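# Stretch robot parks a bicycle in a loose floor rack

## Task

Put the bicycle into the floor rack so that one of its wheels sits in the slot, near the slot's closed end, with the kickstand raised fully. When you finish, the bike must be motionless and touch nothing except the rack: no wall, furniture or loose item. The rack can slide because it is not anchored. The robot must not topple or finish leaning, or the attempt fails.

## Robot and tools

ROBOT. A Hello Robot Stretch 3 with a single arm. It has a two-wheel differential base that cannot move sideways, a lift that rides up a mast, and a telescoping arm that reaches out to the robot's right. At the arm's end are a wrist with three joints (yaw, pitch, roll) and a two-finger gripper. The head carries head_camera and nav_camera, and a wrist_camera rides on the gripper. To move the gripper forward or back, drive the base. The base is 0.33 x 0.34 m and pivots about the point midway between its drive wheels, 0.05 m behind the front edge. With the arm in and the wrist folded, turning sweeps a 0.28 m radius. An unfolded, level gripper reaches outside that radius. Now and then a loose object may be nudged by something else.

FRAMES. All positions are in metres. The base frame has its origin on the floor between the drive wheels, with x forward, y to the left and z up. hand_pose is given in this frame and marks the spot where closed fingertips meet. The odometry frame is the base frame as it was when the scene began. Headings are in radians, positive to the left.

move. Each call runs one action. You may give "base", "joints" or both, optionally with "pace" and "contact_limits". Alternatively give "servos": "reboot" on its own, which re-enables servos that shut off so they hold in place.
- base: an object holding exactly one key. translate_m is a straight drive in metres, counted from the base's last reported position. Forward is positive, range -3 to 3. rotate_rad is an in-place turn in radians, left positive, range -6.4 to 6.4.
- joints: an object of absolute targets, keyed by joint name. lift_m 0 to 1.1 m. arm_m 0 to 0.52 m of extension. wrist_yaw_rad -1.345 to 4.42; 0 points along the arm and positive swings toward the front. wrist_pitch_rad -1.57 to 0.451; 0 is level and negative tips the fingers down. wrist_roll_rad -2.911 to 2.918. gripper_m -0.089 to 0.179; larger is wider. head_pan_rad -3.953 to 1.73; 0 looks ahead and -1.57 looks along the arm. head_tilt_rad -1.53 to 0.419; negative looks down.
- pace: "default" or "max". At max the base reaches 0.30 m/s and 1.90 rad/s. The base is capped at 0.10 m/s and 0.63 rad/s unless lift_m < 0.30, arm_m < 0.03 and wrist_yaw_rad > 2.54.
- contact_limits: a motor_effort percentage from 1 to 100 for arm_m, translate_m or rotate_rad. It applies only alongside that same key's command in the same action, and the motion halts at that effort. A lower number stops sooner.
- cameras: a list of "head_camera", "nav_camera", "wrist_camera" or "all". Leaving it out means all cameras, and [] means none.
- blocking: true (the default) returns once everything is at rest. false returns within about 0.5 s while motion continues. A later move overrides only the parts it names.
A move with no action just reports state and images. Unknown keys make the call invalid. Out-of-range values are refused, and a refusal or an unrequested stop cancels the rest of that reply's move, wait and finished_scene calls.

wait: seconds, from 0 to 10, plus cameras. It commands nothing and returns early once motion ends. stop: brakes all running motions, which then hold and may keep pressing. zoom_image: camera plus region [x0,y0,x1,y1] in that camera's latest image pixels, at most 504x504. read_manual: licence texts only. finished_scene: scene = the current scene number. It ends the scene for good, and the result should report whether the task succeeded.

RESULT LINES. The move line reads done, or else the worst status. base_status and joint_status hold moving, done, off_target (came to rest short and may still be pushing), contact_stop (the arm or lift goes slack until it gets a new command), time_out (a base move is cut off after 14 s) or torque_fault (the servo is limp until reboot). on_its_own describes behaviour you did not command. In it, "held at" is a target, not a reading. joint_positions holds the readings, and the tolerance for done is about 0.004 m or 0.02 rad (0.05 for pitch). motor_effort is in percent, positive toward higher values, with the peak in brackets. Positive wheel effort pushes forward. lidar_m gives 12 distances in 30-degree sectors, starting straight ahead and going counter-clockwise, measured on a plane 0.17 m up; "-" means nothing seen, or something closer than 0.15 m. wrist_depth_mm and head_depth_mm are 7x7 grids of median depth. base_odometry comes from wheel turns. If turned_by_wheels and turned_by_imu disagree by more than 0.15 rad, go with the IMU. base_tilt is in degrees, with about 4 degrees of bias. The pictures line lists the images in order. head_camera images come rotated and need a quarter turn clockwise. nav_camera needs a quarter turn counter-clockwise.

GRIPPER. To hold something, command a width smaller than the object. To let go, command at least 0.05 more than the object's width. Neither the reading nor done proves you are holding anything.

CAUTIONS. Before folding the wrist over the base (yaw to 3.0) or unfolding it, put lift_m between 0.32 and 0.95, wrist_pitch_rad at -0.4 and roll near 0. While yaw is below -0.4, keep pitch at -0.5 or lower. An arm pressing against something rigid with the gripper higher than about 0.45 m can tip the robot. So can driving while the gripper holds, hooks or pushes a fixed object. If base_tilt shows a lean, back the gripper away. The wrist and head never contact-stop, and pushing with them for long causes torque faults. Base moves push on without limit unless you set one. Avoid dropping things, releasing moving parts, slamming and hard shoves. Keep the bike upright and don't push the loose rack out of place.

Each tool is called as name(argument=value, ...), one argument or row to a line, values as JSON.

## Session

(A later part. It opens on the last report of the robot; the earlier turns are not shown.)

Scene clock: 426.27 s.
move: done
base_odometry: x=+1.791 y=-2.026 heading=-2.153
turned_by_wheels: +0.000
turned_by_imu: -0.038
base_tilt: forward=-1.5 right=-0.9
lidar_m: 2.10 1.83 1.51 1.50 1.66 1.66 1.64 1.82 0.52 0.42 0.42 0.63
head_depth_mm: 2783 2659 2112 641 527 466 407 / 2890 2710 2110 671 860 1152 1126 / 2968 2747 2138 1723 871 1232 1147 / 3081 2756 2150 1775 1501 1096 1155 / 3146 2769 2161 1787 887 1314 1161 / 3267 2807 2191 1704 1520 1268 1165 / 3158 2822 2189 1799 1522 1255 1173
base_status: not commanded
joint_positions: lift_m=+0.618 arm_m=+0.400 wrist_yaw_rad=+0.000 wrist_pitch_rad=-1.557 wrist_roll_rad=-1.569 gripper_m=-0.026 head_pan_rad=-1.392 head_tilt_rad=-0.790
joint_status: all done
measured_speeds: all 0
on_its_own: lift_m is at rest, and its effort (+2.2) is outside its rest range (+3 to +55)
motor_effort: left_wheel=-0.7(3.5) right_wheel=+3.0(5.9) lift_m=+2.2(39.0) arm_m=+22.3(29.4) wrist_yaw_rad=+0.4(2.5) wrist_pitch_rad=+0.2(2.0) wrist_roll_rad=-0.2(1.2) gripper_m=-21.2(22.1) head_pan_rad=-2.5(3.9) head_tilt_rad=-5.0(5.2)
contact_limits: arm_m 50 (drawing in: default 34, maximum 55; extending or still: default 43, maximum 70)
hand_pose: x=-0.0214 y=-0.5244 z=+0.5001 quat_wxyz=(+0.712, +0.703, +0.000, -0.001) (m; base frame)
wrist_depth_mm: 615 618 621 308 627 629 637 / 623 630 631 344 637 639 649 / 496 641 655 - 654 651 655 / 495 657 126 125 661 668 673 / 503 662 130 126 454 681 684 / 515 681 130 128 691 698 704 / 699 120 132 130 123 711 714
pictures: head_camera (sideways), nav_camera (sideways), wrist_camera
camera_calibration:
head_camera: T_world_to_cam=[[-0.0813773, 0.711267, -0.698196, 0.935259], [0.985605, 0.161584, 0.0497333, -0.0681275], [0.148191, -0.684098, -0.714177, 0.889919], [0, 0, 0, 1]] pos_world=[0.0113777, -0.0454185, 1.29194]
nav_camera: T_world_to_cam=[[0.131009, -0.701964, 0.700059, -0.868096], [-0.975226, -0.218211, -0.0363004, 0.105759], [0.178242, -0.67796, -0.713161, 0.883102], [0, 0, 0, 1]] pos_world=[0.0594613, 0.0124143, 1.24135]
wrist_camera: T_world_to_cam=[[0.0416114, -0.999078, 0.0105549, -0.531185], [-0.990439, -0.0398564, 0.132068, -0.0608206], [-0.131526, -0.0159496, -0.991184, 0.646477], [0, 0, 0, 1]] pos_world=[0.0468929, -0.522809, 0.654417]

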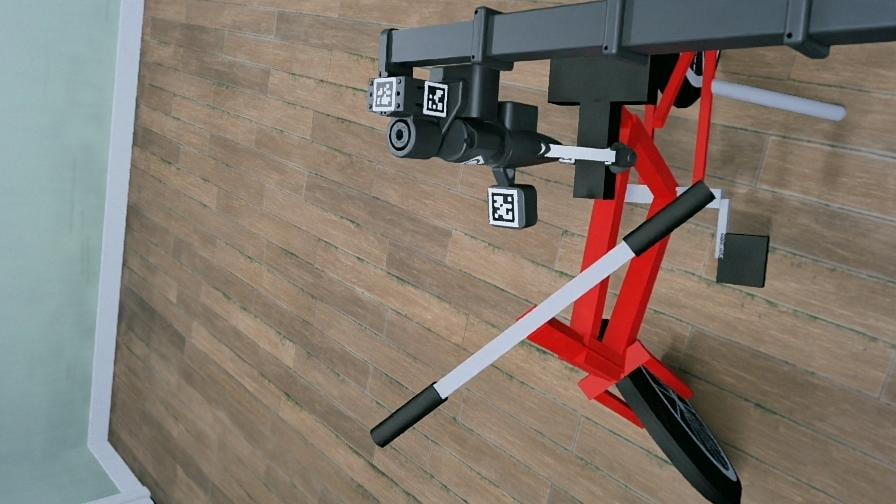

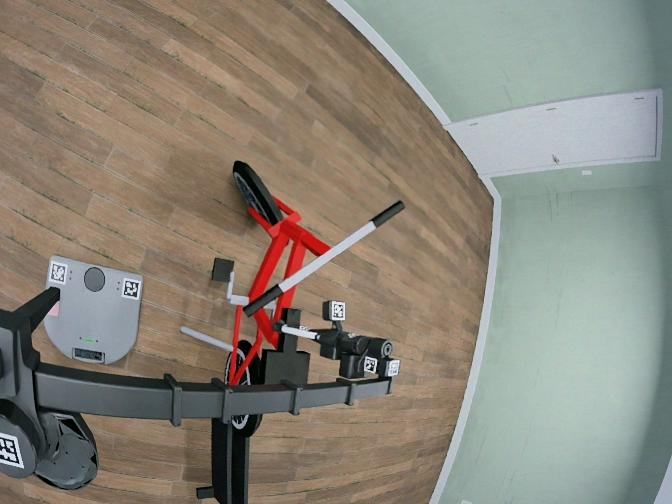

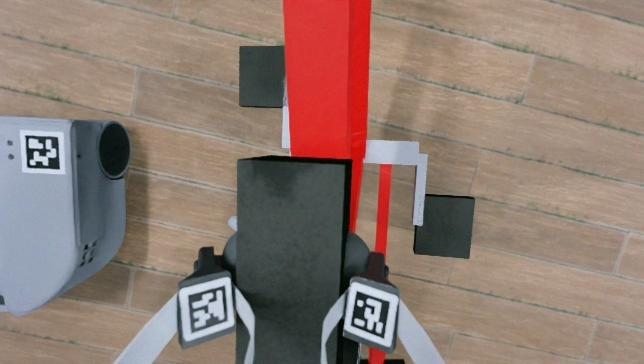

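move(
  joints={"lift_m": 0.633, "gripper_m": -0.03},
  cameras=["head_camera"],
)

zoom_image(
  camera="head_camera",
  region=[500, 0, 896, 300],
)

Scene clock: 430.43 s.
move: done
base_odometry: x=+1.791 y=-2.026 heading=-2.153
turned_by_wheels: +0.000
turned_by_imu: -0.003
base_tilt: forward=-1.3 right=-0.4
lidar_m: 2.10 1.84 1.51 1.50 1.66 1.65 1.65 1.82 0.52 0.42 0.43 0.63
head_depth_mm: 2809 2614 2077 605 512 451 397 / 2884 2656 2097 657 858 1219 1124 / 2958 2662 2103 1700 911 1251 1149 / 3024 2688 2119 1752 1436 1092 1148 / 3141 2708 2144 1763 981 1303 1153 / 3227 2713 2146 1692 1511 1260 1159 / 3183 2761 2149 1776 1508 1239 1163
base_status: not commanded
joint_positions: lift_m=+0.633 arm_m=+0.400 wrist_yaw_rad=+0.000 wrist_pitch_rad=-1.556 wrist_roll_rad=-1.569 gripper_m=-0.027 head_pan_rad=-1.393 head_tilt_rad=-0.792
joint_status: all done
measured_speeds: all 0
motor_effort: left_wheel=-2.6(3.1) right_wheel=+5.0(5.9) lift_m=+43.5(44.9) arm_m=+13.4(15.9) wrist_yaw_rad=-0.7(2.2) wrist_pitch_rad=+0.1(0.5) wrist_roll_rad=-0.6(0.6) gripper_m=-4.0(47.9) head_pan_rad=-3.3(3.7) head_tilt_rad=-3.7(4.6)
contact_limits: arm_m 50 (drawing in: default 34, maximum 55; extending or still: default 43, maximum 70)
hand_pose: x=-0.0214 y=-0.5247 z=+0.5152 quat_wxyz=(+0.712, +0.702, +0.000, -0.001) (m; base frame)
wrist_depth_mm: 628 640 628 311 631 635 631 / 632 640 634 - 647 634 647 / 496 650 658 - 654 653 657 / 508 660 658 131 671 678 675 / 519 680 137 133 462 682 684 / 534 690 127 135 710 697 712 / 704 703 124 138 125 718 717
pictures: head_camera (sideways)
camera_calibration:
head_camera: T_world_to_cam=[[-0.0811409, 0.712296, -0.697173, 0.933925], [0.985711, 0.160941, 0.04971, -0.0680978], [0.147612, -0.683178, -0.715177, 0.891223], [0, 0, 0, 1]] pos_world=[0.0113488, -0.0454075, 1.29188]

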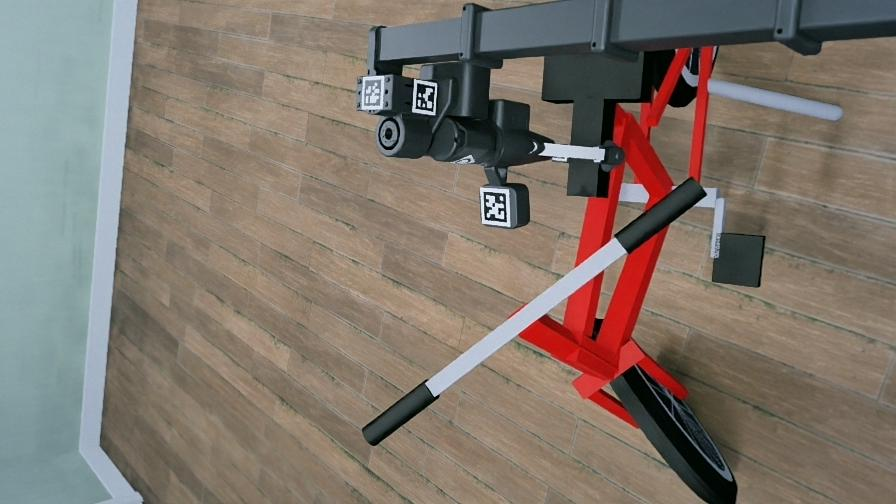

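Scaled by 1.273 from the camera's 896x504 image, which has a finer 1280x720 frame.

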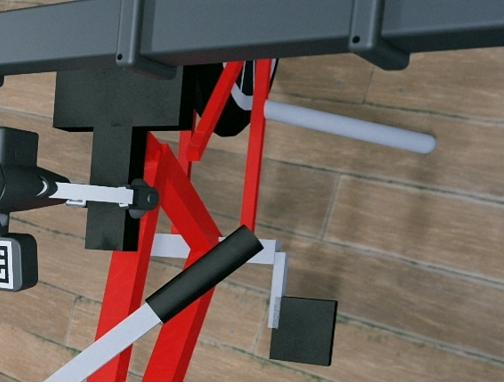

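move(
  base={"rotate_rad": 0.04},
  joints={"head_pan_rad": -2.0, "head_tilt_rad": -0.85},
)

zoom_image(
  camera="head_camera",
  region=[400, 0, 896, 504],
)

Scene clock: 440.07 s.
move: done
base_odometry: x=+1.791 y=-2.026 heading=-2.113
turned_by_wheels: +0.040
turned_by_imu: +0.038
base_tilt: forward=-1.3 right=-0.5
lidar_m: 2.11 1.79 1.51 1.50 1.69 1.65 1.64 1.85 0.51 0.42 0.42 0.62
head_depth_mm: 2783 2411 1963 1654 1377 1263 1124 / 3017 2421 1972 1656 1351 1266 376 / 3004 2440 1987 1675 1185 425 945 / 2954 2465 1999 1674 499 1146 1138 / 2936 2467 1999 602 864 1255 1143 / 2869 2486 2015 667 861 1129 1125 / 2839 2498 2043 655 1411 1224 1130
base_status: done
joint_positions: lift_m=+0.633 arm_m=+0.400 wrist_yaw_rad=+0.001 wrist_pitch_rad=-1.556 wrist_roll_rad=-1.569 gripper_m=-0.026 head_pan_rad=-1.992 head_tilt_rad=-0.839
joint_status: all done
measured_speeds: all 0
motor_effort: left_wheel=-6.2(20.5) right_wheel=+9.8(30.2) lift_m=+18.6(27.0) arm_m=+7.7(7.8) wrist_yaw_rad=-0.1(5.6) wrist_pitch_rad=+0.0(0.3) wrist_roll_rad=-0.4(0.7) gripper_m=-16.1(16.1) head_pan_rad=-3.5(5.4) head_tilt_rad=-5.0(7.4)
contact_limits: arm_m 50 (drawing in: default 34, maximum 55; extending or still: default 43, maximum 70)
hand_pose: x=-0.0214 y=-0.5247 z=+0.5152 quat_wxyz=(+0.712, +0.702, +0.000, -0.001) (m; base frame)
wrist_depth_mm: 621 626 630 311 635 632 634 / 644 642 636 351 639 651 646 / 503 646 657 - 657 662 674 / 513 667 662 130 668 672 680 / 520 672 147 132 465 696 693 / 532 694 126 134 700 713 711 / 714 108 128 137 124 727 722
pictures: head_camera (sideways), nav_camera (sideways), wrist_camera
camera_calibration:
head_camera: T_world_to_cam=[[0.347782, 0.663346, -0.662585, 0.886237], [0.903851, -0.425046, 0.0488848, -0.0665211], [-0.249202, -0.61588, -0.747389, 0.935535], [0, 0, 0, 1]] pos_world=[-0.0149553, -0.0399797, 1.28967]
nav_camera: T_world_to_cam=[[-0.301597, -0.683761, 0.664463, -0.819071], [-0.927481, 0.371907, -0.0382708, 0.10803], [-0.220951, -0.627819, -0.746341, 0.928687], [0, 0, 0, 1]] pos_world=[0.0583608, -0.0171786, 1.24149]
wrist_camera: T_world_to_cam=[[0.0423942, -0.999032, 0.0117811, -0.532239], [-0.990408, -0.0404702, 0.132118, -0.0631792], [-0.131513, -0.0172691, -0.991164, 0.66066], [0, 0, 0, 1]] pos_world=[0.0468759, -0.522872, 0.66944]

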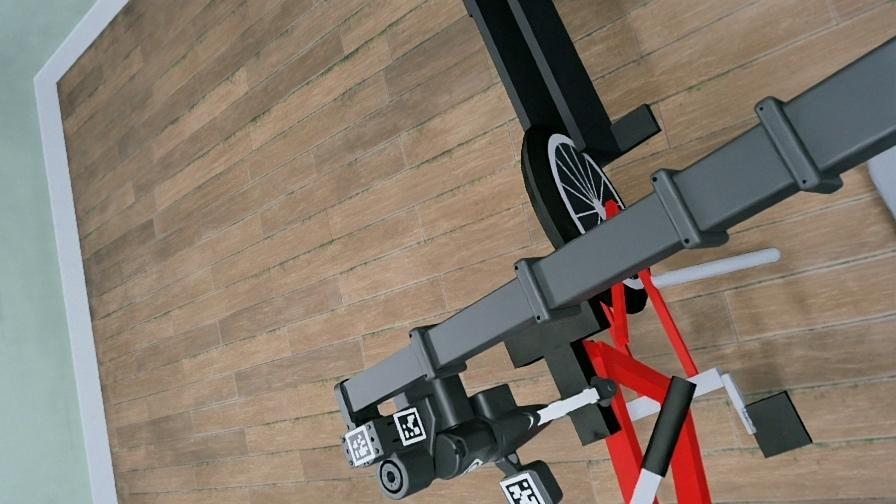

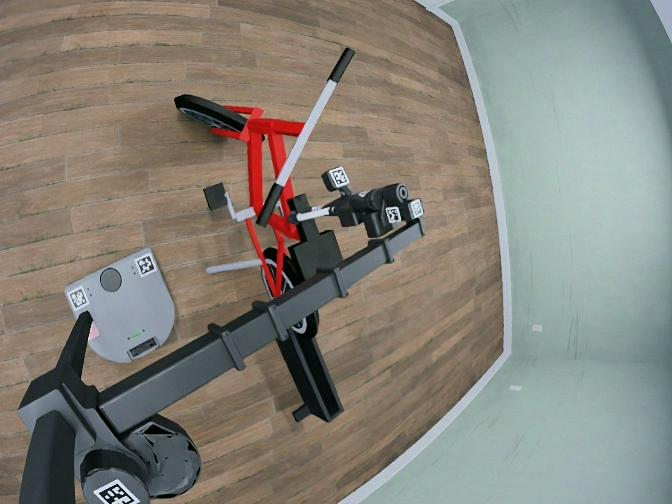

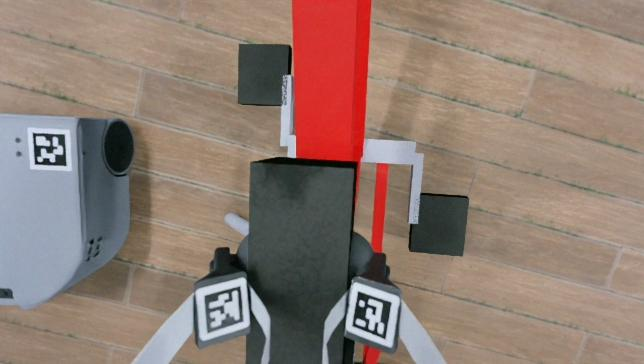

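Scaled by 1.000.

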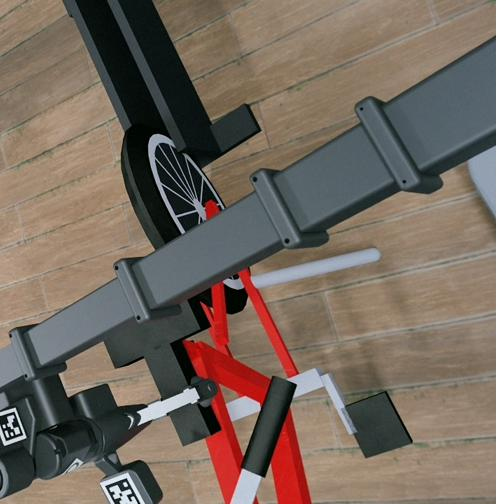

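move(
  joints={"arm_m": 0.36, "lift_m": 0.625},
  cameras=[],
)

move(
  joints={"gripper_m": 0.05},
)

Scene clock: 474.57 s.
move: contact_stop
base_odometry: x=+1.791 y=-2.026 heading=-2.113
turned_by_wheels: +0.000
turned_by_imu: -0.002
base_tilt: forward=-1.3 right=-0.4
lidar_m: 2.10 1.79 1.50 1.50 1.69 1.65 1.64 1.85 0.51 0.40 0.41 0.61
head_depth_mm: 2785 2406 1948 1653 1382 1259 1128 / 3030 2421 1986 1663 1353 1268 380 / 3000 2451 1993 1670 1242 429 428 / 2960 2455 1988 1683 496 1151 1138 / 2931 2476 2002 609 840 1258 1140 / 2879 2486 2011 633 811 1057 1126 / 2800 2522 2022 642 1394 1016 1131
base_status: not commanded
joint_positions: lift_m=+0.629 arm_m=+0.360 wrist_yaw_rad=+0.001 wrist_pitch_rad=-1.555 wrist_roll_rad=-1.569 gripper_m=-0.026 head_pan_rad=-1.992 head_tilt_rad=-0.839
joint_status: lift_m contact_stop (moved -0.004 of -0.008); the others done
measured_speeds: all 0
on_its_own: lift_m is slack since a contact_stop
motor_effort: left_wheel=-5.8(6.9) right_wheel=+7.5(10.0) lift_m=+26.4(30.2) arm_m=-12.4(15.4) wrist_yaw_rad=-0.4(1.5) wrist_pitch_rad=-0.2(0.5) wrist_roll_rad=-0.6(0.8) gripper_m=-16.4(17.4) head_pan_rad=-3.8(4.0) head_tilt_rad=-5.2(5.4)
hand_pose: x=-0.0214 y=-0.4850 z=+0.5108 quat_wxyz=(+0.712, +0.702, +0.000, -0.001) (m; base frame)
wrist_depth_mm: 616 619 623 - 635 627 631 / 636 631 633 - 645 646 647 / 491 645 651 - 647 657 650 / 504 596 657 132 458 670 669 / 514 631 675 134 467 678 688 / 523 690 126 136 698 714 701 / 705 691 129 139 124 712 721
pictures: none
No camera images: "cameras" was empty.

not run: a stop that you did not command came earlier in this reply.

move(
  joints={"gripper_m": 0.05},
)

move(
  joints={"gripper_m": 0.17},
)

Scene clock: 477.17 s.
move: done
base_odometry: x=+1.791 y=-2.026 heading=-2.113
turned_by_wheels: +0.000
turned_by_imu: +0.000
base_tilt: forward=-1.3 right=-0.4
lidar_m: 2.11 1.79 1.50 1.49 1.68 1.65 1.65 1.84 0.51 0.40 0.41 0.61
head_depth_mm: 2805 2410 1965 1660 1385 1263 1127 / 3013 2418 1973 1663 1339 1268 380 / 3015 2427 1980 1673 1279 429 428 / 2978 2462 2004 1675 497 1153 1140 / 2913 2485 2010 608 837 1255 1141 / 2860 2489 2011 633 811 1053 1126 / 2823 2516 2011 640 1386 1005 1131
base_status: not commanded
joint_positions: lift_m=+0.629 arm_m=+0.360 wrist_yaw_rad=+0.001 wrist_pitch_rad=-1.556 wrist_roll_rad=-1.569 gripper_m=+0.050 head_pan_rad=-1.992 head_tilt_rad=-0.839
joint_status: all done
measured_speeds: all 0
on_its_own: lift_m is slack since a contact_stop
motor_effort: left_wheel=-4.1(6.2) right_wheel=+3.7(7.6) lift_m=+26.1(27.0) arm_m=-7.7(10.4) wrist_yaw_rad=-0.8(1.3) wrist_pitch_rad=+0.2(1.4) wrist_roll_rad=-0.3(0.7) gripper_m=-3.9(77.3) head_pan_rad=-3.2(4.2) head_tilt_rad=-4.6(5.2)
hand_pose: x=-0.0214 y=-0.4847 z=+0.5108 quat_wxyz=(+0.712, +0.702, +0.000, -0.001) (m; base frame)
wrist_depth_mm: 626 628 620 - 641 636 640 / 639 634 637 352 638 644 645 / 498 639 654 398 651 656 659 / 501 598 138 135 675 674 677 / 515 608 141 135 453 682 689 / 517 609 141 139 145 692 708 / 701 118 145 142 124 709 716
pictures: head_camera (sideways), nav_camera (sideways), wrist_camera
camera_calibration:
head_camera: T_world_to_cam=[[0.348039, 0.663579, -0.662217, 0.885756], [0.903761, -0.425237, 0.0488756, -0.0665086], [-0.249166, -0.615497, -0.747716, 0.93596], [0, 0, 0, 1]] pos_world=[-0.0149603, -0.0399703, 1.28965]
nav_camera: T_world_to_cam=[[-0.301858, -0.684003, 0.664095, -0.81859], [-0.927403, 0.372098, -0.0382902, 0.108055], [-0.220917, -0.627442, -0.746667, 0.929112], [0, 0, 0, 1]] pos_world=[0.0583698, -0.0171612, 1.2415]
wrist_camera: T_world_to_cam=[[0.0424014, -0.999031, 0.0117972, -0.492231], [-0.990407, -0.0404753, 0.132118, -0.060988], [-0.131513, -0.017286, -0.991164, 0.657027], [0, 0, 0, 1]] pos_world=[0.0468757, -0.482866, 0.665086]

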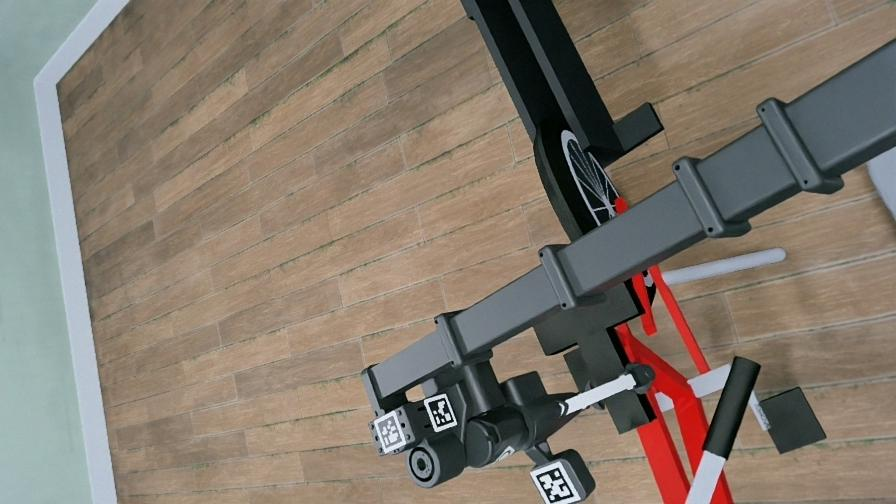

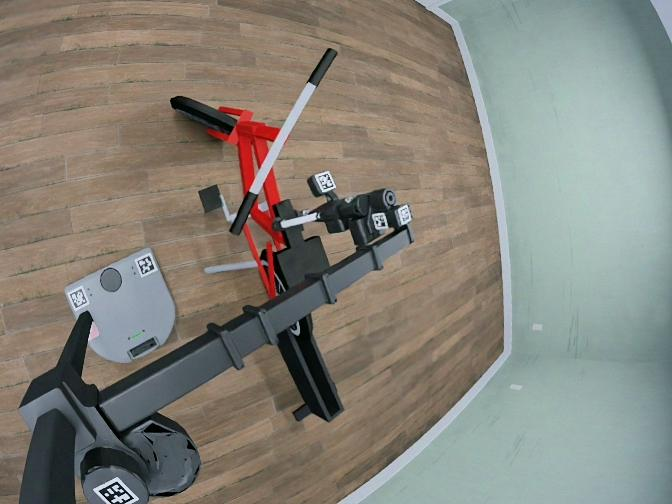

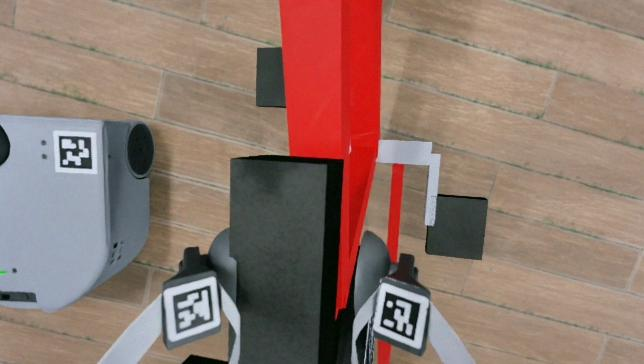

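Scene clock: 478.90 s.
move: done
base_odometry: x=+1.791 y=-2.026 heading=-2.113
turned_by_wheels: +0.000
turned_by_imu: +0.000
base_tilt: forward=-1.3 right=-0.4
lidar_m: 2.11 1.79 1.51 1.50 1.69 1.64 1.64 1.85 0.50 0.41 0.42 0.61
head_depth_mm: 2790 2411 1952 1658 1378 1270 1129 / 3010 2428 1969 1667 1335 1270 380 / 3031 2442 1979 1673 1268 428 427 / 2926 2450 1987 1686 496 1153 1137 / 2894 2471 2001 607 837 1238 1139 / 2895 2495 2009 633 810 1034 1124 / 2826 2523 2018 642 1388 976 1135
base_status: not commanded
joint_positions: lift_m=+0.629 arm_m=+0.360 wrist_yaw_rad=+0.001 wrist_pitch_rad=-1.555 wrist_roll_rad=-1.569 gripper_m=+0.170 head_pan_rad=-1.992 head_tilt_rad=-0.839
joint_status: all done
measured_speeds: all 0
on_its_own: lift_m is slack since a contact_stop
motor_effort: left_wheel=-3.3(4.0) right_wheel=+2.5(3.6) lift_m=+26.1(27.1) arm_m=-3.3(6.8) wrist_yaw_rad=-1.0(2.4) wrist_pitch_rad=-0.5(0.5) wrist_roll_rad=-0.3(0.8) gripper_m=+0.1(83.9) head_pan_rad=-3.7(4.2) head_tilt_rad=-4.5(5.8)
hand_pose: x=-0.0214 y=-0.4851 z=+0.5108 quat_wxyz=(+0.713, +0.702, +0.000, -0.001) (m; base frame)
wrist_depth_mm: 625 627 622 335 627 628 645 / 630 633 629 373 641 643 649 / 498 636 642 426 654 655 661 / 502 604 138 193 672 680 678 / 509 611 140 249 675 687 683 / 118 683 144 235 694 137 707 / 114 711 146 363 715 118 710
pictures: head_camera (sideways), nav_camera (sideways), wrist_camera
camera_calibration:
head_camera: T_world_to_cam=[[0.348039, 0.663579, -0.662217, 0.885756], [0.903761, -0.425237, 0.0488756, -0.0665086], [-0.249166, -0.615497, -0.747716, 0.93596], [0, 0, 0, 1]] pos_world=[-0.0149603, -0.0399703, 1.28965]
nav_camera: T_world_to_cam=[[-0.301858, -0.684003, 0.664095, -0.81859], [-0.927403, 0.372098, -0.0382902, 0.108055], [-0.220918, -0.627442, -0.746667, 0.929111], [0, 0, 0, 1]] pos_world=[0.0583698, -0.0171612, 1.2415]
wrist_camera: T_world_to_cam=[[0.0423662, -0.999013, 0.0133722, -0.493432], [-0.990409, -0.040232, 0.132181, -0.0609131], [-0.131512, -0.018844, -0.991135, 0.656219], [0, 0, 0, 1]] pos_world=[0.0468767, -0.483029, 0.665051]

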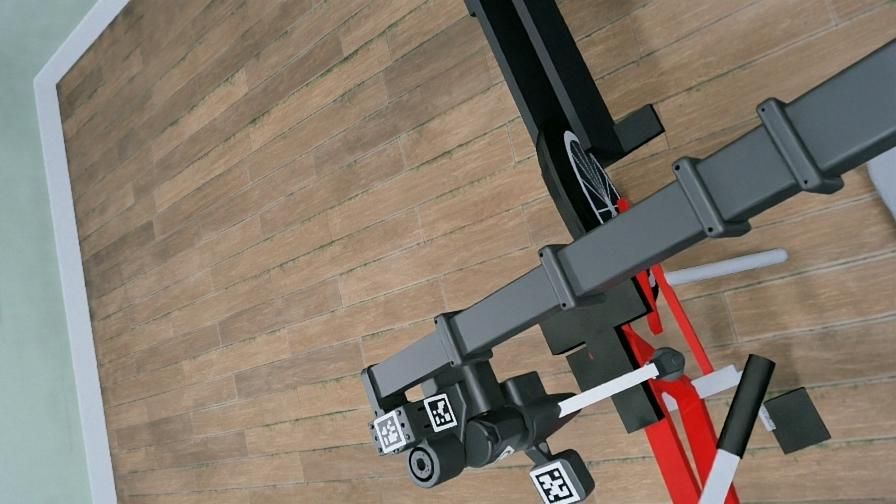

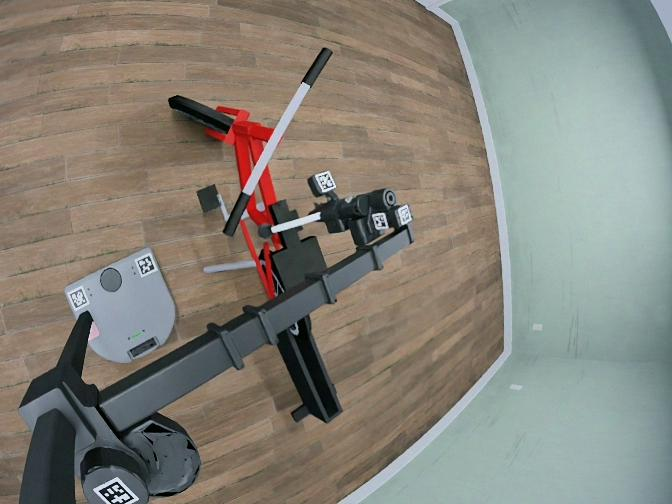

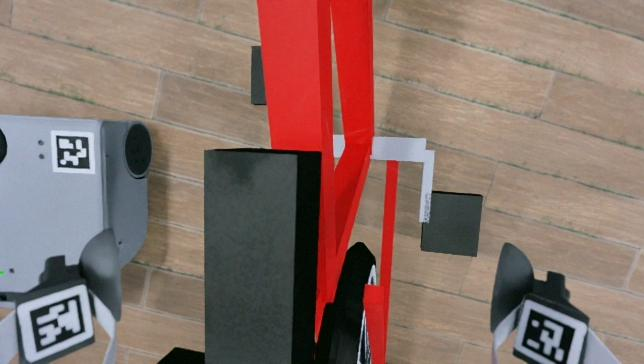

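move(
  joints={"lift_m": 0.8},
  cameras=[],
)

move(
  joints={"arm_m": 0.0, "wrist_pitch_rad": -0.2, "wrist_yaw_rad": 1.5, "wrist_roll_rad": 0.0},
  cameras=[],
)

move(
  joints={"lift_m": 0.26, "wrist_pitch_rad": 0.0, "head_pan_rad": -1.57, "head_tilt_rad": -0.85},
  cameras=[],
)

move(
  joints={"wrist_yaw_rad": 0},
)

Scene clock: 492.47 s.
move: done
base_odometry: x=+1.791 y=-2.026 heading=-2.113
turned_by_wheels: +0.000
turned_by_imu: +0.000
base_tilt: forward=-1.3 right=-0.5
lidar_m: 2.11 1.79 1.50 1.50 1.68 1.65 1.65 1.85 0.50 0.41 0.42 0.61
head_depth_mm: 2810 2400 1951 1660 1382 1298 - / 3025 2407 1967 1668 1296 - 1096 / 3004 2425 1989 1670 294 1232 1138 / 2937 2448 2001 346 333 1245 1139 / 2946 2469 429 383 857 1233 1140 / 2877 2493 464 1661 1186 1038 1126 / 2808 2494 505 574 1464 974 1133
base_status: not commanded
joint_positions: lift_m=+0.800 arm_m=+0.360 wrist_yaw_rad=+0.001 wrist_pitch_rad=-1.554 wrist_roll_rad=-1.569 gripper_m=+0.170 head_pan_rad=-1.992 head_tilt_rad=-0.839
joint_status: all done
measured_speeds: all 0
motor_effort: left_wheel=-2.9(4.2) right_wheel=+2.4(2.8) lift_m=+35.5(42.7) arm_m=+9.7(10.2) wrist_yaw_rad=+0.5(2.0) wrist_pitch_rad=-0.2(0.5) wrist_roll_rad=-0.4(0.7) gripper_m=-0.1(1.1) head_pan_rad=-3.0(4.1) head_tilt_rad=-5.2(5.4)
hand_pose: x=-0.0214 y=-0.4852 z=+0.6821 quat_wxyz=(+0.713, +0.701, +0.000, -0.001) (m; base frame)
wrist_depth_mm: 777 210 781 461 790 781 801 / 780 786 802 523 803 795 815 / 660 707 814 572 819 829 830 / 670 674 832 826 821 846 852 / 682 687 858 576 860 855 846 / 119 874 334 318 883 137 882 / 114 886 341 319 899 118 903
pictures: none
No camera images: "cameras" was empty.

Scene clock: 496.33 s.
move: done
base_odometry: x=+1.791 y=-2.026 heading=-2.113
turned_by_wheels: +0.000
turned_by_imu: +0.000
base_tilt: forward=-1.3 right=-0.5
lidar_m: 2.11 1.79 1.50 1.50 1.68 1.65 1.64 1.85 0.50 0.41 0.42 0.61
head_depth_mm: 2788 2405 1952 1656 1379 1312 - / 3053 2406 1971 1659 1328 - 1098 / 3003 2422 1971 1669 303 1205 1133 / 2958 2443 1993 1682 1154 - 1122 / 2928 2458 1998 1689 860 285 361 / 2867 2494 2027 1688 1458 800 323 / 2830 2509 2021 1697 1477 973 306
base_status: not commanded
joint_positions: lift_m=+0.800 arm_m=+0.000 wrist_yaw_rad=+1.499 wrist_pitch_rad=-0.223 wrist_roll_rad=-0.005 gripper_m=+0.170 head_pan_rad=-1.992 head_tilt_rad=-0.839
joint_status: all done
measured_speeds: all 0
motor_effort: left_wheel=-3.1(3.9) right_wheel=+2.5(2.7) lift_m=+33.2(36.1) arm_m=-15.0(22.7) wrist_yaw_rad=+0.2(5.0) wrist_pitch_rad=+4.4(5.9) wrist_roll_rad=+1.7(2.9) gripper_m=+0.1(1.3) head_pan_rad=-2.9(4.1) head_tilt_rad=-4.8(5.7)
hand_pose: x=+0.2226 y=-0.1626 z=+0.8586 quat_wxyz=(+0.570, +0.535, -0.459, +0.423) (m; base frame)
wrist_depth_mm: - - - - - - - / - - - - - - - / - - - - - - - / - - - - - - - / - - - - - - - / 118 - - - - 137 - / 114 - - - - 118 -
pictures: none
No camera images: "cameras" was empty.

Scene clock: 502.07 s.
move: done
base_odometry: x=+1.791 y=-2.026 heading=-2.113
turned_by_wheels: +0.000
turned_by_imu: +0.000
base_tilt: forward=-1.3 right=-0.5
lidar_m: 2.11 1.79 1.50 1.49 1.69 1.65 1.64 1.86 0.50 0.41 0.42 0.61
head_depth_mm: 2819 2390 1962 1657 1428 1243 1123 / 2862 2432 1979 1664 867 1242 1129 / 2903 2448 1978 1670 862 1210 1086 / 2931 2449 1993 1670 1422 1215 1139 / 2957 2464 2010 1686 1455 1089 1138 / 3001 2473 2021 1698 1430 1266 1132 / 3023 2500 2030 1709 1440 1227 1149
base_status: not commanded
joint_positions: lift_m=+0.260 arm_m=+0.000 wrist_yaw_rad=+1.499 wrist_pitch_rad=-0.023 wrist_roll_rad=-0.005 gripper_m=+0.170 head_pan_rad=-1.578 head_tilt_rad=-0.839
joint_status: all done
measured_speeds: all 0
motor_effort: left_wheel=-3.0(4.0) right_wheel=+2.5(2.8) lift_m=+17.6(33.0) arm_m=-13.3(15.8) wrist_yaw_rad=+1.0(2.5) wrist_pitch_rad=+4.3(5.8) wrist_roll_rad=+1.4(2.0) gripper_m=+0.3(1.6) head_pan_rad=+3.6(6.1) head_tilt_rad=-4.3(6.2)
hand_pose: x=+0.2336 y=-0.1634 z=+0.3687 quat_wxyz=(+0.525, +0.486, -0.510, +0.477) (m; base frame)
wrist_depth_mm: - - - - - - - / - - - - - - - / - - - - - - - / - - - - - - - / - - - - - - - / 118 838 881 919 939 137 305 / 114 661 680 696 704 118 111
pictures: none
No camera images: "cameras" was empty.

Scene clock: 503.80 s.
move: done
base_odometry: x=+1.791 y=-2.026 heading=-2.113
turned_by_wheels: +0.000
turned_by_imu: +0.000
base_tilt: forward=-1.4 right=-0.4
lidar_m: 2.10 1.79 1.50 1.50 1.68 1.65 1.64 1.85 0.50 0.41 0.42 0.61
head_depth_mm: 2795 2413 1978 1654 1436 1238 1125 / 2854 2417 1962 1665 863 1243 1129 / 2892 2450 1997 1664 866 1211 822 / 2928 2475 1991 1677 1419 1212 1106 / 2942 2480 2013 1682 1454 1086 1139 / 3006 2512 2012 1708 1424 1264 1145 / 3019 2493 2034 1712 1438 1225 1147
base_status: not commanded
joint_positions: lift_m=+0.260 arm_m=+0.000 wrist_yaw_rad=+0.003 wrist_pitch_rad=-0.023 wrist_roll_rad=-0.005 gripper_m=+0.170 head_pan_rad=-1.578 head_tilt_rad=-0.839
joint_status: all done
measured_speeds: all 0
motor_effort: left_wheel=-2.9(3.5) right_wheel=+2.6(2.7) lift_m=+17.3(18.2) arm_m=-13.7(14.8) wrist_yaw_rad=-2.1(4.3) wrist_pitch_rad=+4.3(4.5) wrist_roll_rad=+1.4(1.9) gripper_m=+0.4(1.1) head_pan_rad=+4.1(5.0) head_tilt_rad=-4.5(5.4)
hand_pose: x=-0.0207 y=-0.4006 z=+0.3687 quat_wxyz=(+0.709, +0.010, -0.705, -0.007) (m; base frame)
wrist_depth_mm: - - - - 185 146 145 / - - - - 210 - - / - - - - - - - / - - - - 232 - - / 262 - - 254 - - - / 119 285 889 274 944 138 260 / 114 284 301 367 370 120 268
pictures: head_camera (sideways), nav_camera (sideways), wrist_camera
camera_calibration:
head_camera: T_world_to_cam=[[0.0518845, 0.747514, -0.662217, 0.887562], [0.998466, -0.0260044, 0.0488756, -0.0670863], [0.0193146, -0.663737, -0.747717, 0.934323], [0, 0, 0, 1]] pos_world=[0.00288655, -0.0450648, 1.28965]
nav_camera: T_world_to_cam=[[-0.00138876, -0.747648, 0.664094, -0.820422], [-0.998749, -0.0321559, -0.0382903, 0.10849], [0.0499822, -0.663317, -0.746668, 0.92746], [0, 0, 0, 1]] pos_world=[0.0608589, 0.00530157, 1.2415]
wrist_camera: T_world_to_cam=[[-0.998771, -0.00596818, 0.0492041, -0.0441454], [-0.0495351, 0.154477, -0.986754, 0.471905], [-0.0017118, -0.987978, -0.154583, -0.176885], [0, 0, 0, 1]] pos_world=[-0.0210181, -0.247921, 0.440483]

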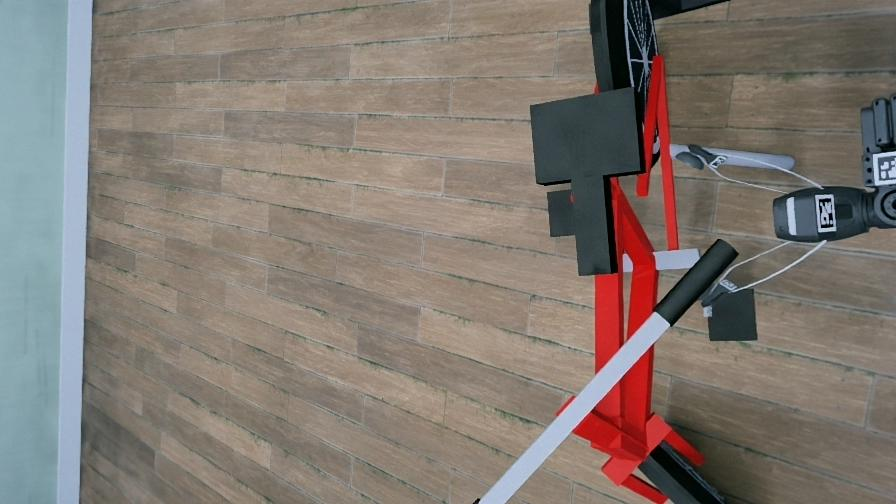

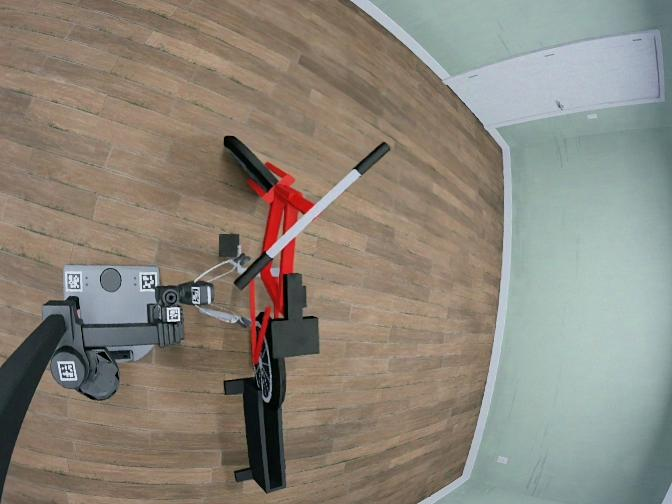

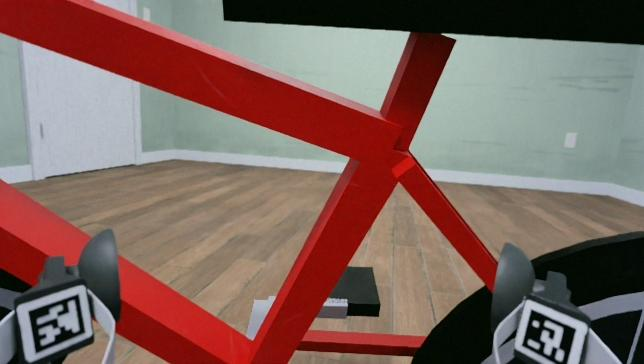

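move(
  base={"translate_m": -0.012},
  joints={"wrist_roll_rad": 0.53, "gripper_m": 0.12, "arm_m": 0.06},
)

Scene clock: 512.63 s.
move: done
base_odometry: x=+1.797 y=-2.016 heading=-2.113
turned_by_wheels: +0.000
turned_by_imu: +0.000
base_tilt: forward=-1.3 right=-0.5
lidar_m: 2.12 1.80 1.51 1.50 1.68 1.64 1.63 1.83 0.50 0.42 0.42 0.62
head_depth_mm: 2802 2412 1957 1653 1427 1237 1128 / 2859 2405 1965 1657 1003 1245 1111 / 2902 2441 1972 1657 855 1132 734 / 2914 2444 2000 1670 1201 1211 1102 / 2961 2488 2001 1683 1454 1085 1139 / 2987 2496 2017 1702 1434 1258 1146 / 3028 2500 2039 1705 1005 1222 1148
base_status: done
joint_positions: lift_m=+0.260 arm_m=+0.060 wrist_yaw_rad=+0.002 wrist_pitch_rad=-0.023 wrist_roll_rad=+0.526 gripper_m=+0.120 head_pan_rad=-1.578 head_tilt_rad=-0.839
joint_status: all done
measured_speeds: all 0
motor_effort: left_wheel=-1.6(7.4) right_wheel=-0.8(4.8) lift_m=+16.8(17.9) arm_m=+16.2(24.8) wrist_yaw_rad=-1.4(4.0) wrist_pitch_rad=+4.0(4.7) wrist_roll_rad=+1.5(2.6) gripper_m=-0.2(81.0) head_pan_rad=+3.2(4.6) head_tilt_rad=-4.8(5.7)
hand_pose: x=-0.0209 y=-0.4606 z=+0.3686 quat_wxyz=(+0.499, +0.007, -0.866, -0.010) (m; base frame)
wrist_depth_mm: 124 132 - 146 - - - / 144 - - 154 - - - / - - - 160 - - 198 / - - - 168 135 239 200 / - - - 181 - 221 164 / - 123 - 195 360 222 216 / 107 119 967 211 312 117 234
pictures: head_camera (sideways), nav_camera (sideways), wrist_camera
camera_calibration:
head_camera: T_world_to_cam=[[0.0517761, 0.747522, -0.662216, 0.887562], [0.99847, -0.0258597, 0.0488756, -0.0670863], [0.0194109, -0.663734, -0.747717, 0.934323], [0, 0, 0, 1]] pos_world=[0.00289308, -0.0450653, 1.28965]
nav_camera: T_world_to_cam=[[-0.00128039, -0.747648, 0.664094, -0.820422], [-0.998744, -0.0323007, -0.0382903, 0.10849], [0.0500783, -0.663309, -0.746668, 0.927459], [0, 0, 0, 1]] pos_world=[0.0608581, 0.00530952, 1.2415]
wrist_camera: T_world_to_cam=[[-0.88617, 0.00740159, -0.463301, 0.152681], [0.458873, 0.152826, -0.87526, 0.449867], [0.0643259, -0.988225, -0.138826, -0.240717], [0, 0, 0, 1]] pos_world=[-0.0556463, -0.307764, 0.431069]

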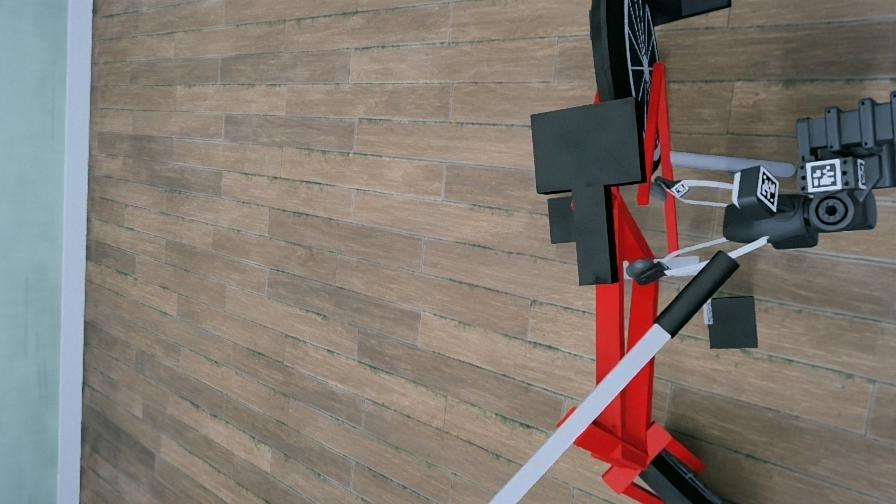

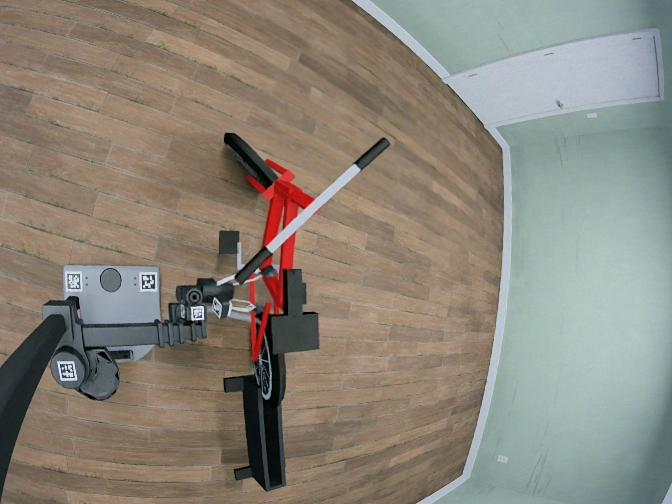

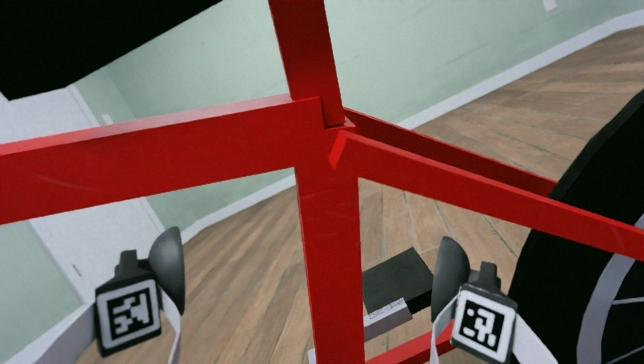

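move(
  base={"translate_m": -0.012},
  cameras=[],
)

move(
  joints={"arm_m": 0.122},
)

Scene clock: 516.00 s.
move: done
base_odometry: x=+1.804 y=-2.006 heading=-2.113
turned_by_wheels: +0.000
turned_by_imu: +0.000
base_tilt: forward=-1.3 right=-0.5
lidar_m: 2.13 1.80 1.51 1.50 1.69 1.63 1.62 1.82 0.50 0.42 0.42 0.63
head_depth_mm: 2789 2426 1958 1652 1427 1234 1127 / 2877 2417 1970 1661 1406 1238 1113 / 2860 2445 1979 1674 852 1129 733 / 2918 2464 1999 1671 1204 1214 1103 / 2978 2472 1996 1683 1455 1089 1138 / 3018 2487 2020 1696 1456 1263 1148 / 3030 2530 2027 1700 955 1238 1146
base_status: done
joint_positions: lift_m=+0.260 arm_m=+0.060 wrist_yaw_rad=+0.002 wrist_pitch_rad=-0.023 wrist_roll_rad=+0.526 gripper_m=+0.120 head_pan_rad=-1.578 head_tilt_rad=-0.839
joint_status: not commanded
measured_speeds: all 0
motor_effort: left_wheel=-1.5(7.2) right_wheel=-0.9(5.6) lift_m=+16.9(17.9) arm_m=+15.9(16.4) wrist_yaw_rad=-2.1(2.5) wrist_pitch_rad=+4.3(4.5) wrist_roll_rad=+1.3(1.5) gripper_m=+0.5(0.8) head_pan_rad=+3.6(4.6) head_tilt_rad=-4.2(5.3)
hand_pose: x=-0.0209 y=-0.4606 z=+0.3686 quat_wxyz=(+0.499, +0.007, -0.866, -0.010) (m; base frame)
wrist_depth_mm: 124 132 144 - - - - / 144 - - - - - - / - - - 217 - - 196 / - - - 132 138 251 196 / - - - 180 953 153 194 / - 123 - 192 360 216 213 / 107 120 961 212 312 117 235
pictures: none
No camera images: "cameras" was empty.

Scene clock: 517.60 s.
move: done
base_odometry: x=+1.804 y=-2.006 heading=-2.113
turned_by_wheels: +0.000
turned_by_imu: +0.000
base_tilt: forward=-1.3 right=-0.5
lidar_m: 2.13 1.80 1.50 1.50 1.69 1.63 1.62 1.82 0.50 0.42 0.42 0.63
head_depth_mm: 2777 2395 1963 1656 1437 1244 1131 / 2849 2410 1977 1661 1407 1244 1080 / 2879 2428 1984 1667 853 855 799 / 2933 2450 1995 1673 1199 1108 1122 / 2965 2483 2009 1690 1457 1089 1141 / 3009 2491 2018 1692 1463 1265 1147 / 3027 2511 2017 1705 954 1247 1149
base_status: not commanded
joint_positions: lift_m=+0.260 arm_m=+0.122 wrist_yaw_rad=+0.002 wrist_pitch_rad=-0.023 wrist_roll_rad=+0.526 gripper_m=+0.120 head_pan_rad=-1.578 head_tilt_rad=-0.839
joint_status: all done
measured_speeds: all 0
motor_effort: left_wheel=-1.7(1.9) right_wheel=-1.0(1.1) lift_m=+17.1(18.6) arm_m=+15.5(20.1) wrist_yaw_rad=-2.1(2.7) wrist_pitch_rad=+4.3(4.5) wrist_roll_rad=+1.2(1.6) gripper_m=+0.4(1.1) head_pan_rad=+4.5(4.6) head_tilt_rad=-4.7(5.5)
hand_pose: x=-0.0210 y=-0.5226 z=+0.3686 quat_wxyz=(+0.499, +0.007, -0.866, -0.010) (m; base frame)
wrist_depth_mm: - - 87 - - - - / - - 92 - - - - / - 92 93 102 - - - / - 96 99 70 166 186 827 / 97 99 104 - 71 188 154 / - 123 - 118 325 121 84 / 107 119 - 126 295 117 162
pictures: head_camera (sideways), nav_camera (sideways), wrist_camera
camera_calibration:
head_camera: T_world_to_cam=[[0.0517578, 0.747523, -0.662217, 0.887563], [0.998471, -0.0258352, 0.0488756, -0.0670863], [0.0194272, -0.663733, -0.747717, 0.934322], [0, 0, 0, 1]] pos_world=[0.00289419, -0.0450653, 1.28965]
nav_camera: T_world_to_cam=[[-0.00126203, -0.747648, 0.664094, -0.820422], [-0.998744, -0.0323252, -0.0382903, 0.10849], [0.0500946, -0.663308, -0.746668, 0.927459], [0, 0, 0, 1]] pos_world=[0.060858, 0.00531086, 1.2415]
wrist_camera: T_world_to_cam=[[-0.886092, 0.0074771, -0.46345, 0.153217], [0.459034, 0.152776, -0.875184, 0.459304], [0.0642599, -0.988233, -0.138805, -0.302002], [0, 0, 0, 1]] pos_world=[-0.0556651, -0.369765, 0.431065]

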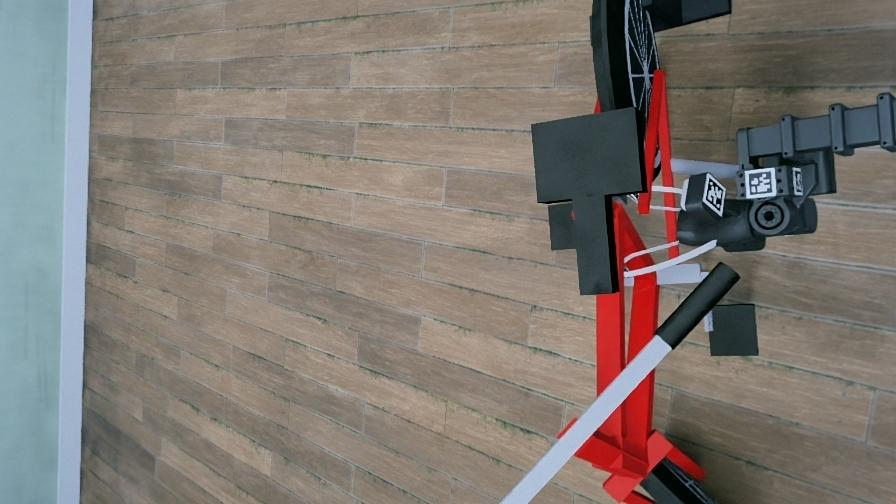

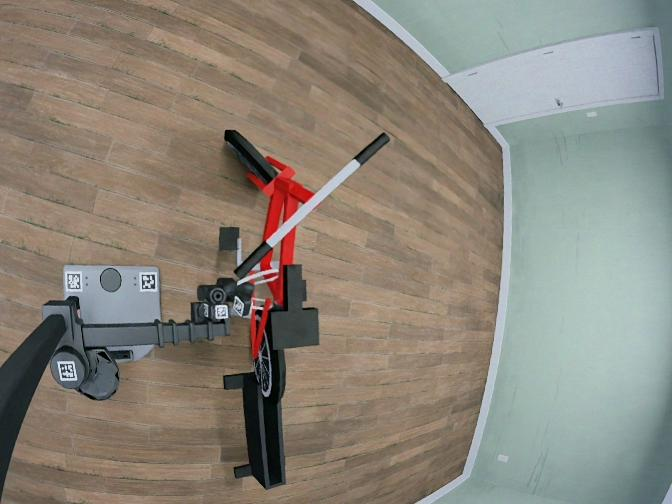

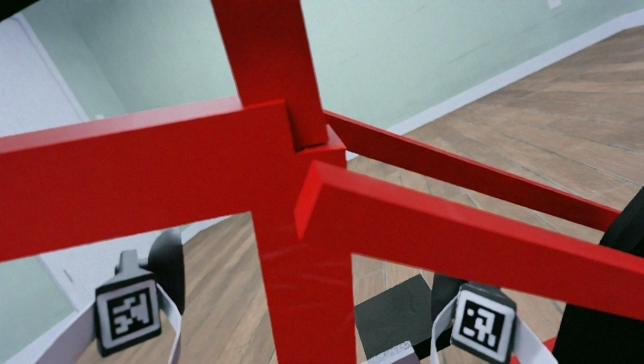

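move(
  joints={"gripper_m": -0.04},
)

Scene clock: 521.40 s.
move: done
base_odometry: x=+1.804 y=-2.006 heading=-2.113
turned_by_wheels: +0.000
turned_by_imu: +0.000
base_tilt: forward=-1.4 right=-0.5
lidar_m: 2.13 1.80 1.51 1.50 1.69 1.63 1.62 1.82 0.50 0.42 0.42 0.63
head_depth_mm: 2819 2411 1952 1656 1429 1242 1123 / 2845 2426 1976 1665 1409 1243 1077 / 2882 2435 1994 1669 855 856 800 / 2924 2441 1993 1674 1205 1103 1121 / 2958 2462 2012 1695 1456 1089 1143 / 3001 2478 2022 1692 1458 1263 1145 / 2989 2502 2032 1710 955 1240 1144
base_status: not commanded
joint_positions: lift_m=+0.260 arm_m=+0.122 wrist_yaw_rad=+0.002 wrist_pitch_rad=-0.023 wrist_roll_rad=+0.526 gripper_m=-0.039 head_pan_rad=-1.578 head_tilt_rad=-0.839
joint_status: all done
measured_speeds: all 0
motor_effort: left_wheel=-1.3(1.9) right_wheel=-1.0(1.2) lift_m=+16.7(18.1) arm_m=+10.8(14.2) wrist_yaw_rad=-1.8(2.5) wrist_pitch_rad=+4.3(4.6) wrist_roll_rad=+0.9(1.4) gripper_m=-27.5(98.3) head_pan_rad=+3.7(4.3) head_tilt_rad=-5.3(5.3)
hand_pose: x=-0.0210 y=-0.5226 z=+0.3686 quat_wxyz=(+0.499, +0.007, -0.866, -0.010) (m; base frame)
wrist_depth_mm: - - 87 - - - - / - - 92 - - - - / - 91 93 102 - - - / - 96 99 70 166 186 820 / 98 100 105 - 71 189 161 / - - 124 118 128 561 84 / - 106 124 125 122 533 162
pictures: head_camera (sideways), nav_camera (sideways), wrist_camera
camera_calibration:
head_camera: T_world_to_cam=[[0.0517578, 0.747523, -0.662216, 0.887562], [0.998471, -0.0258352, 0.0488756, -0.0670863], [0.0194272, -0.663733, -0.747717, 0.934323], [0, 0, 0, 1]] pos_world=[0.00289419, -0.0450653, 1.28965]
nav_camera: T_world_to_cam=[[-0.00126203, -0.747648, 0.664094, -0.820422], [-0.998744, -0.0323252, -0.0382903, 0.10849], [0.0500946, -0.663308, -0.746668, 0.927459], [0, 0, 0, 1]] pos_world=[0.060858, 0.00531086, 1.2415]
wrist_camera: T_world_to_cam=[[-0.886091, 0.00764923, -0.463449, 0.153263], [0.459072, 0.152549, -0.875204, 0.459252], [0.0640039, -0.988266, -0.138684, -0.302065], [0, 0, 0, 1]] pos_world=[-0.0556916, -0.369752, 0.431077]

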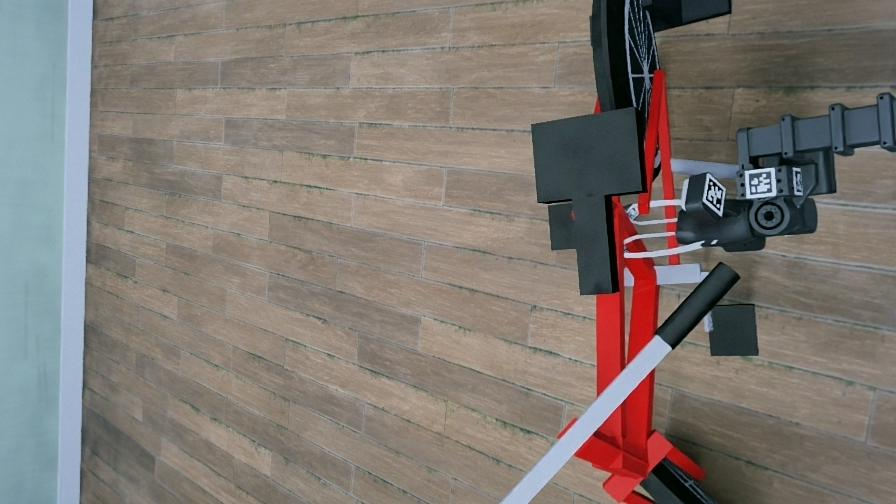

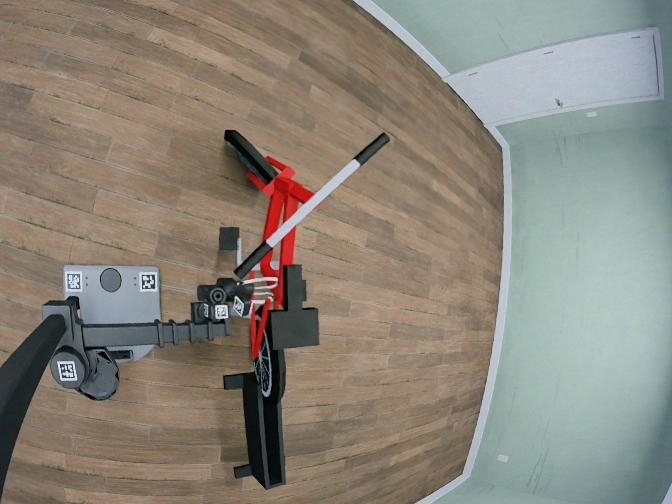

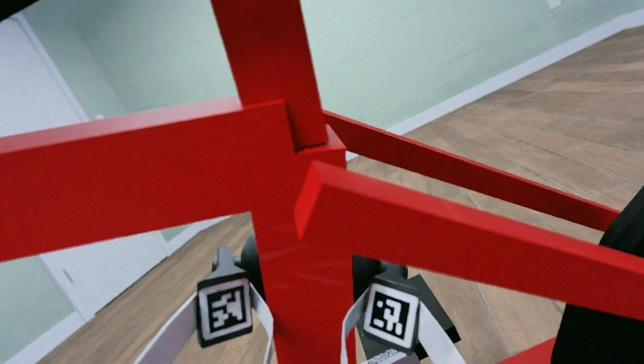

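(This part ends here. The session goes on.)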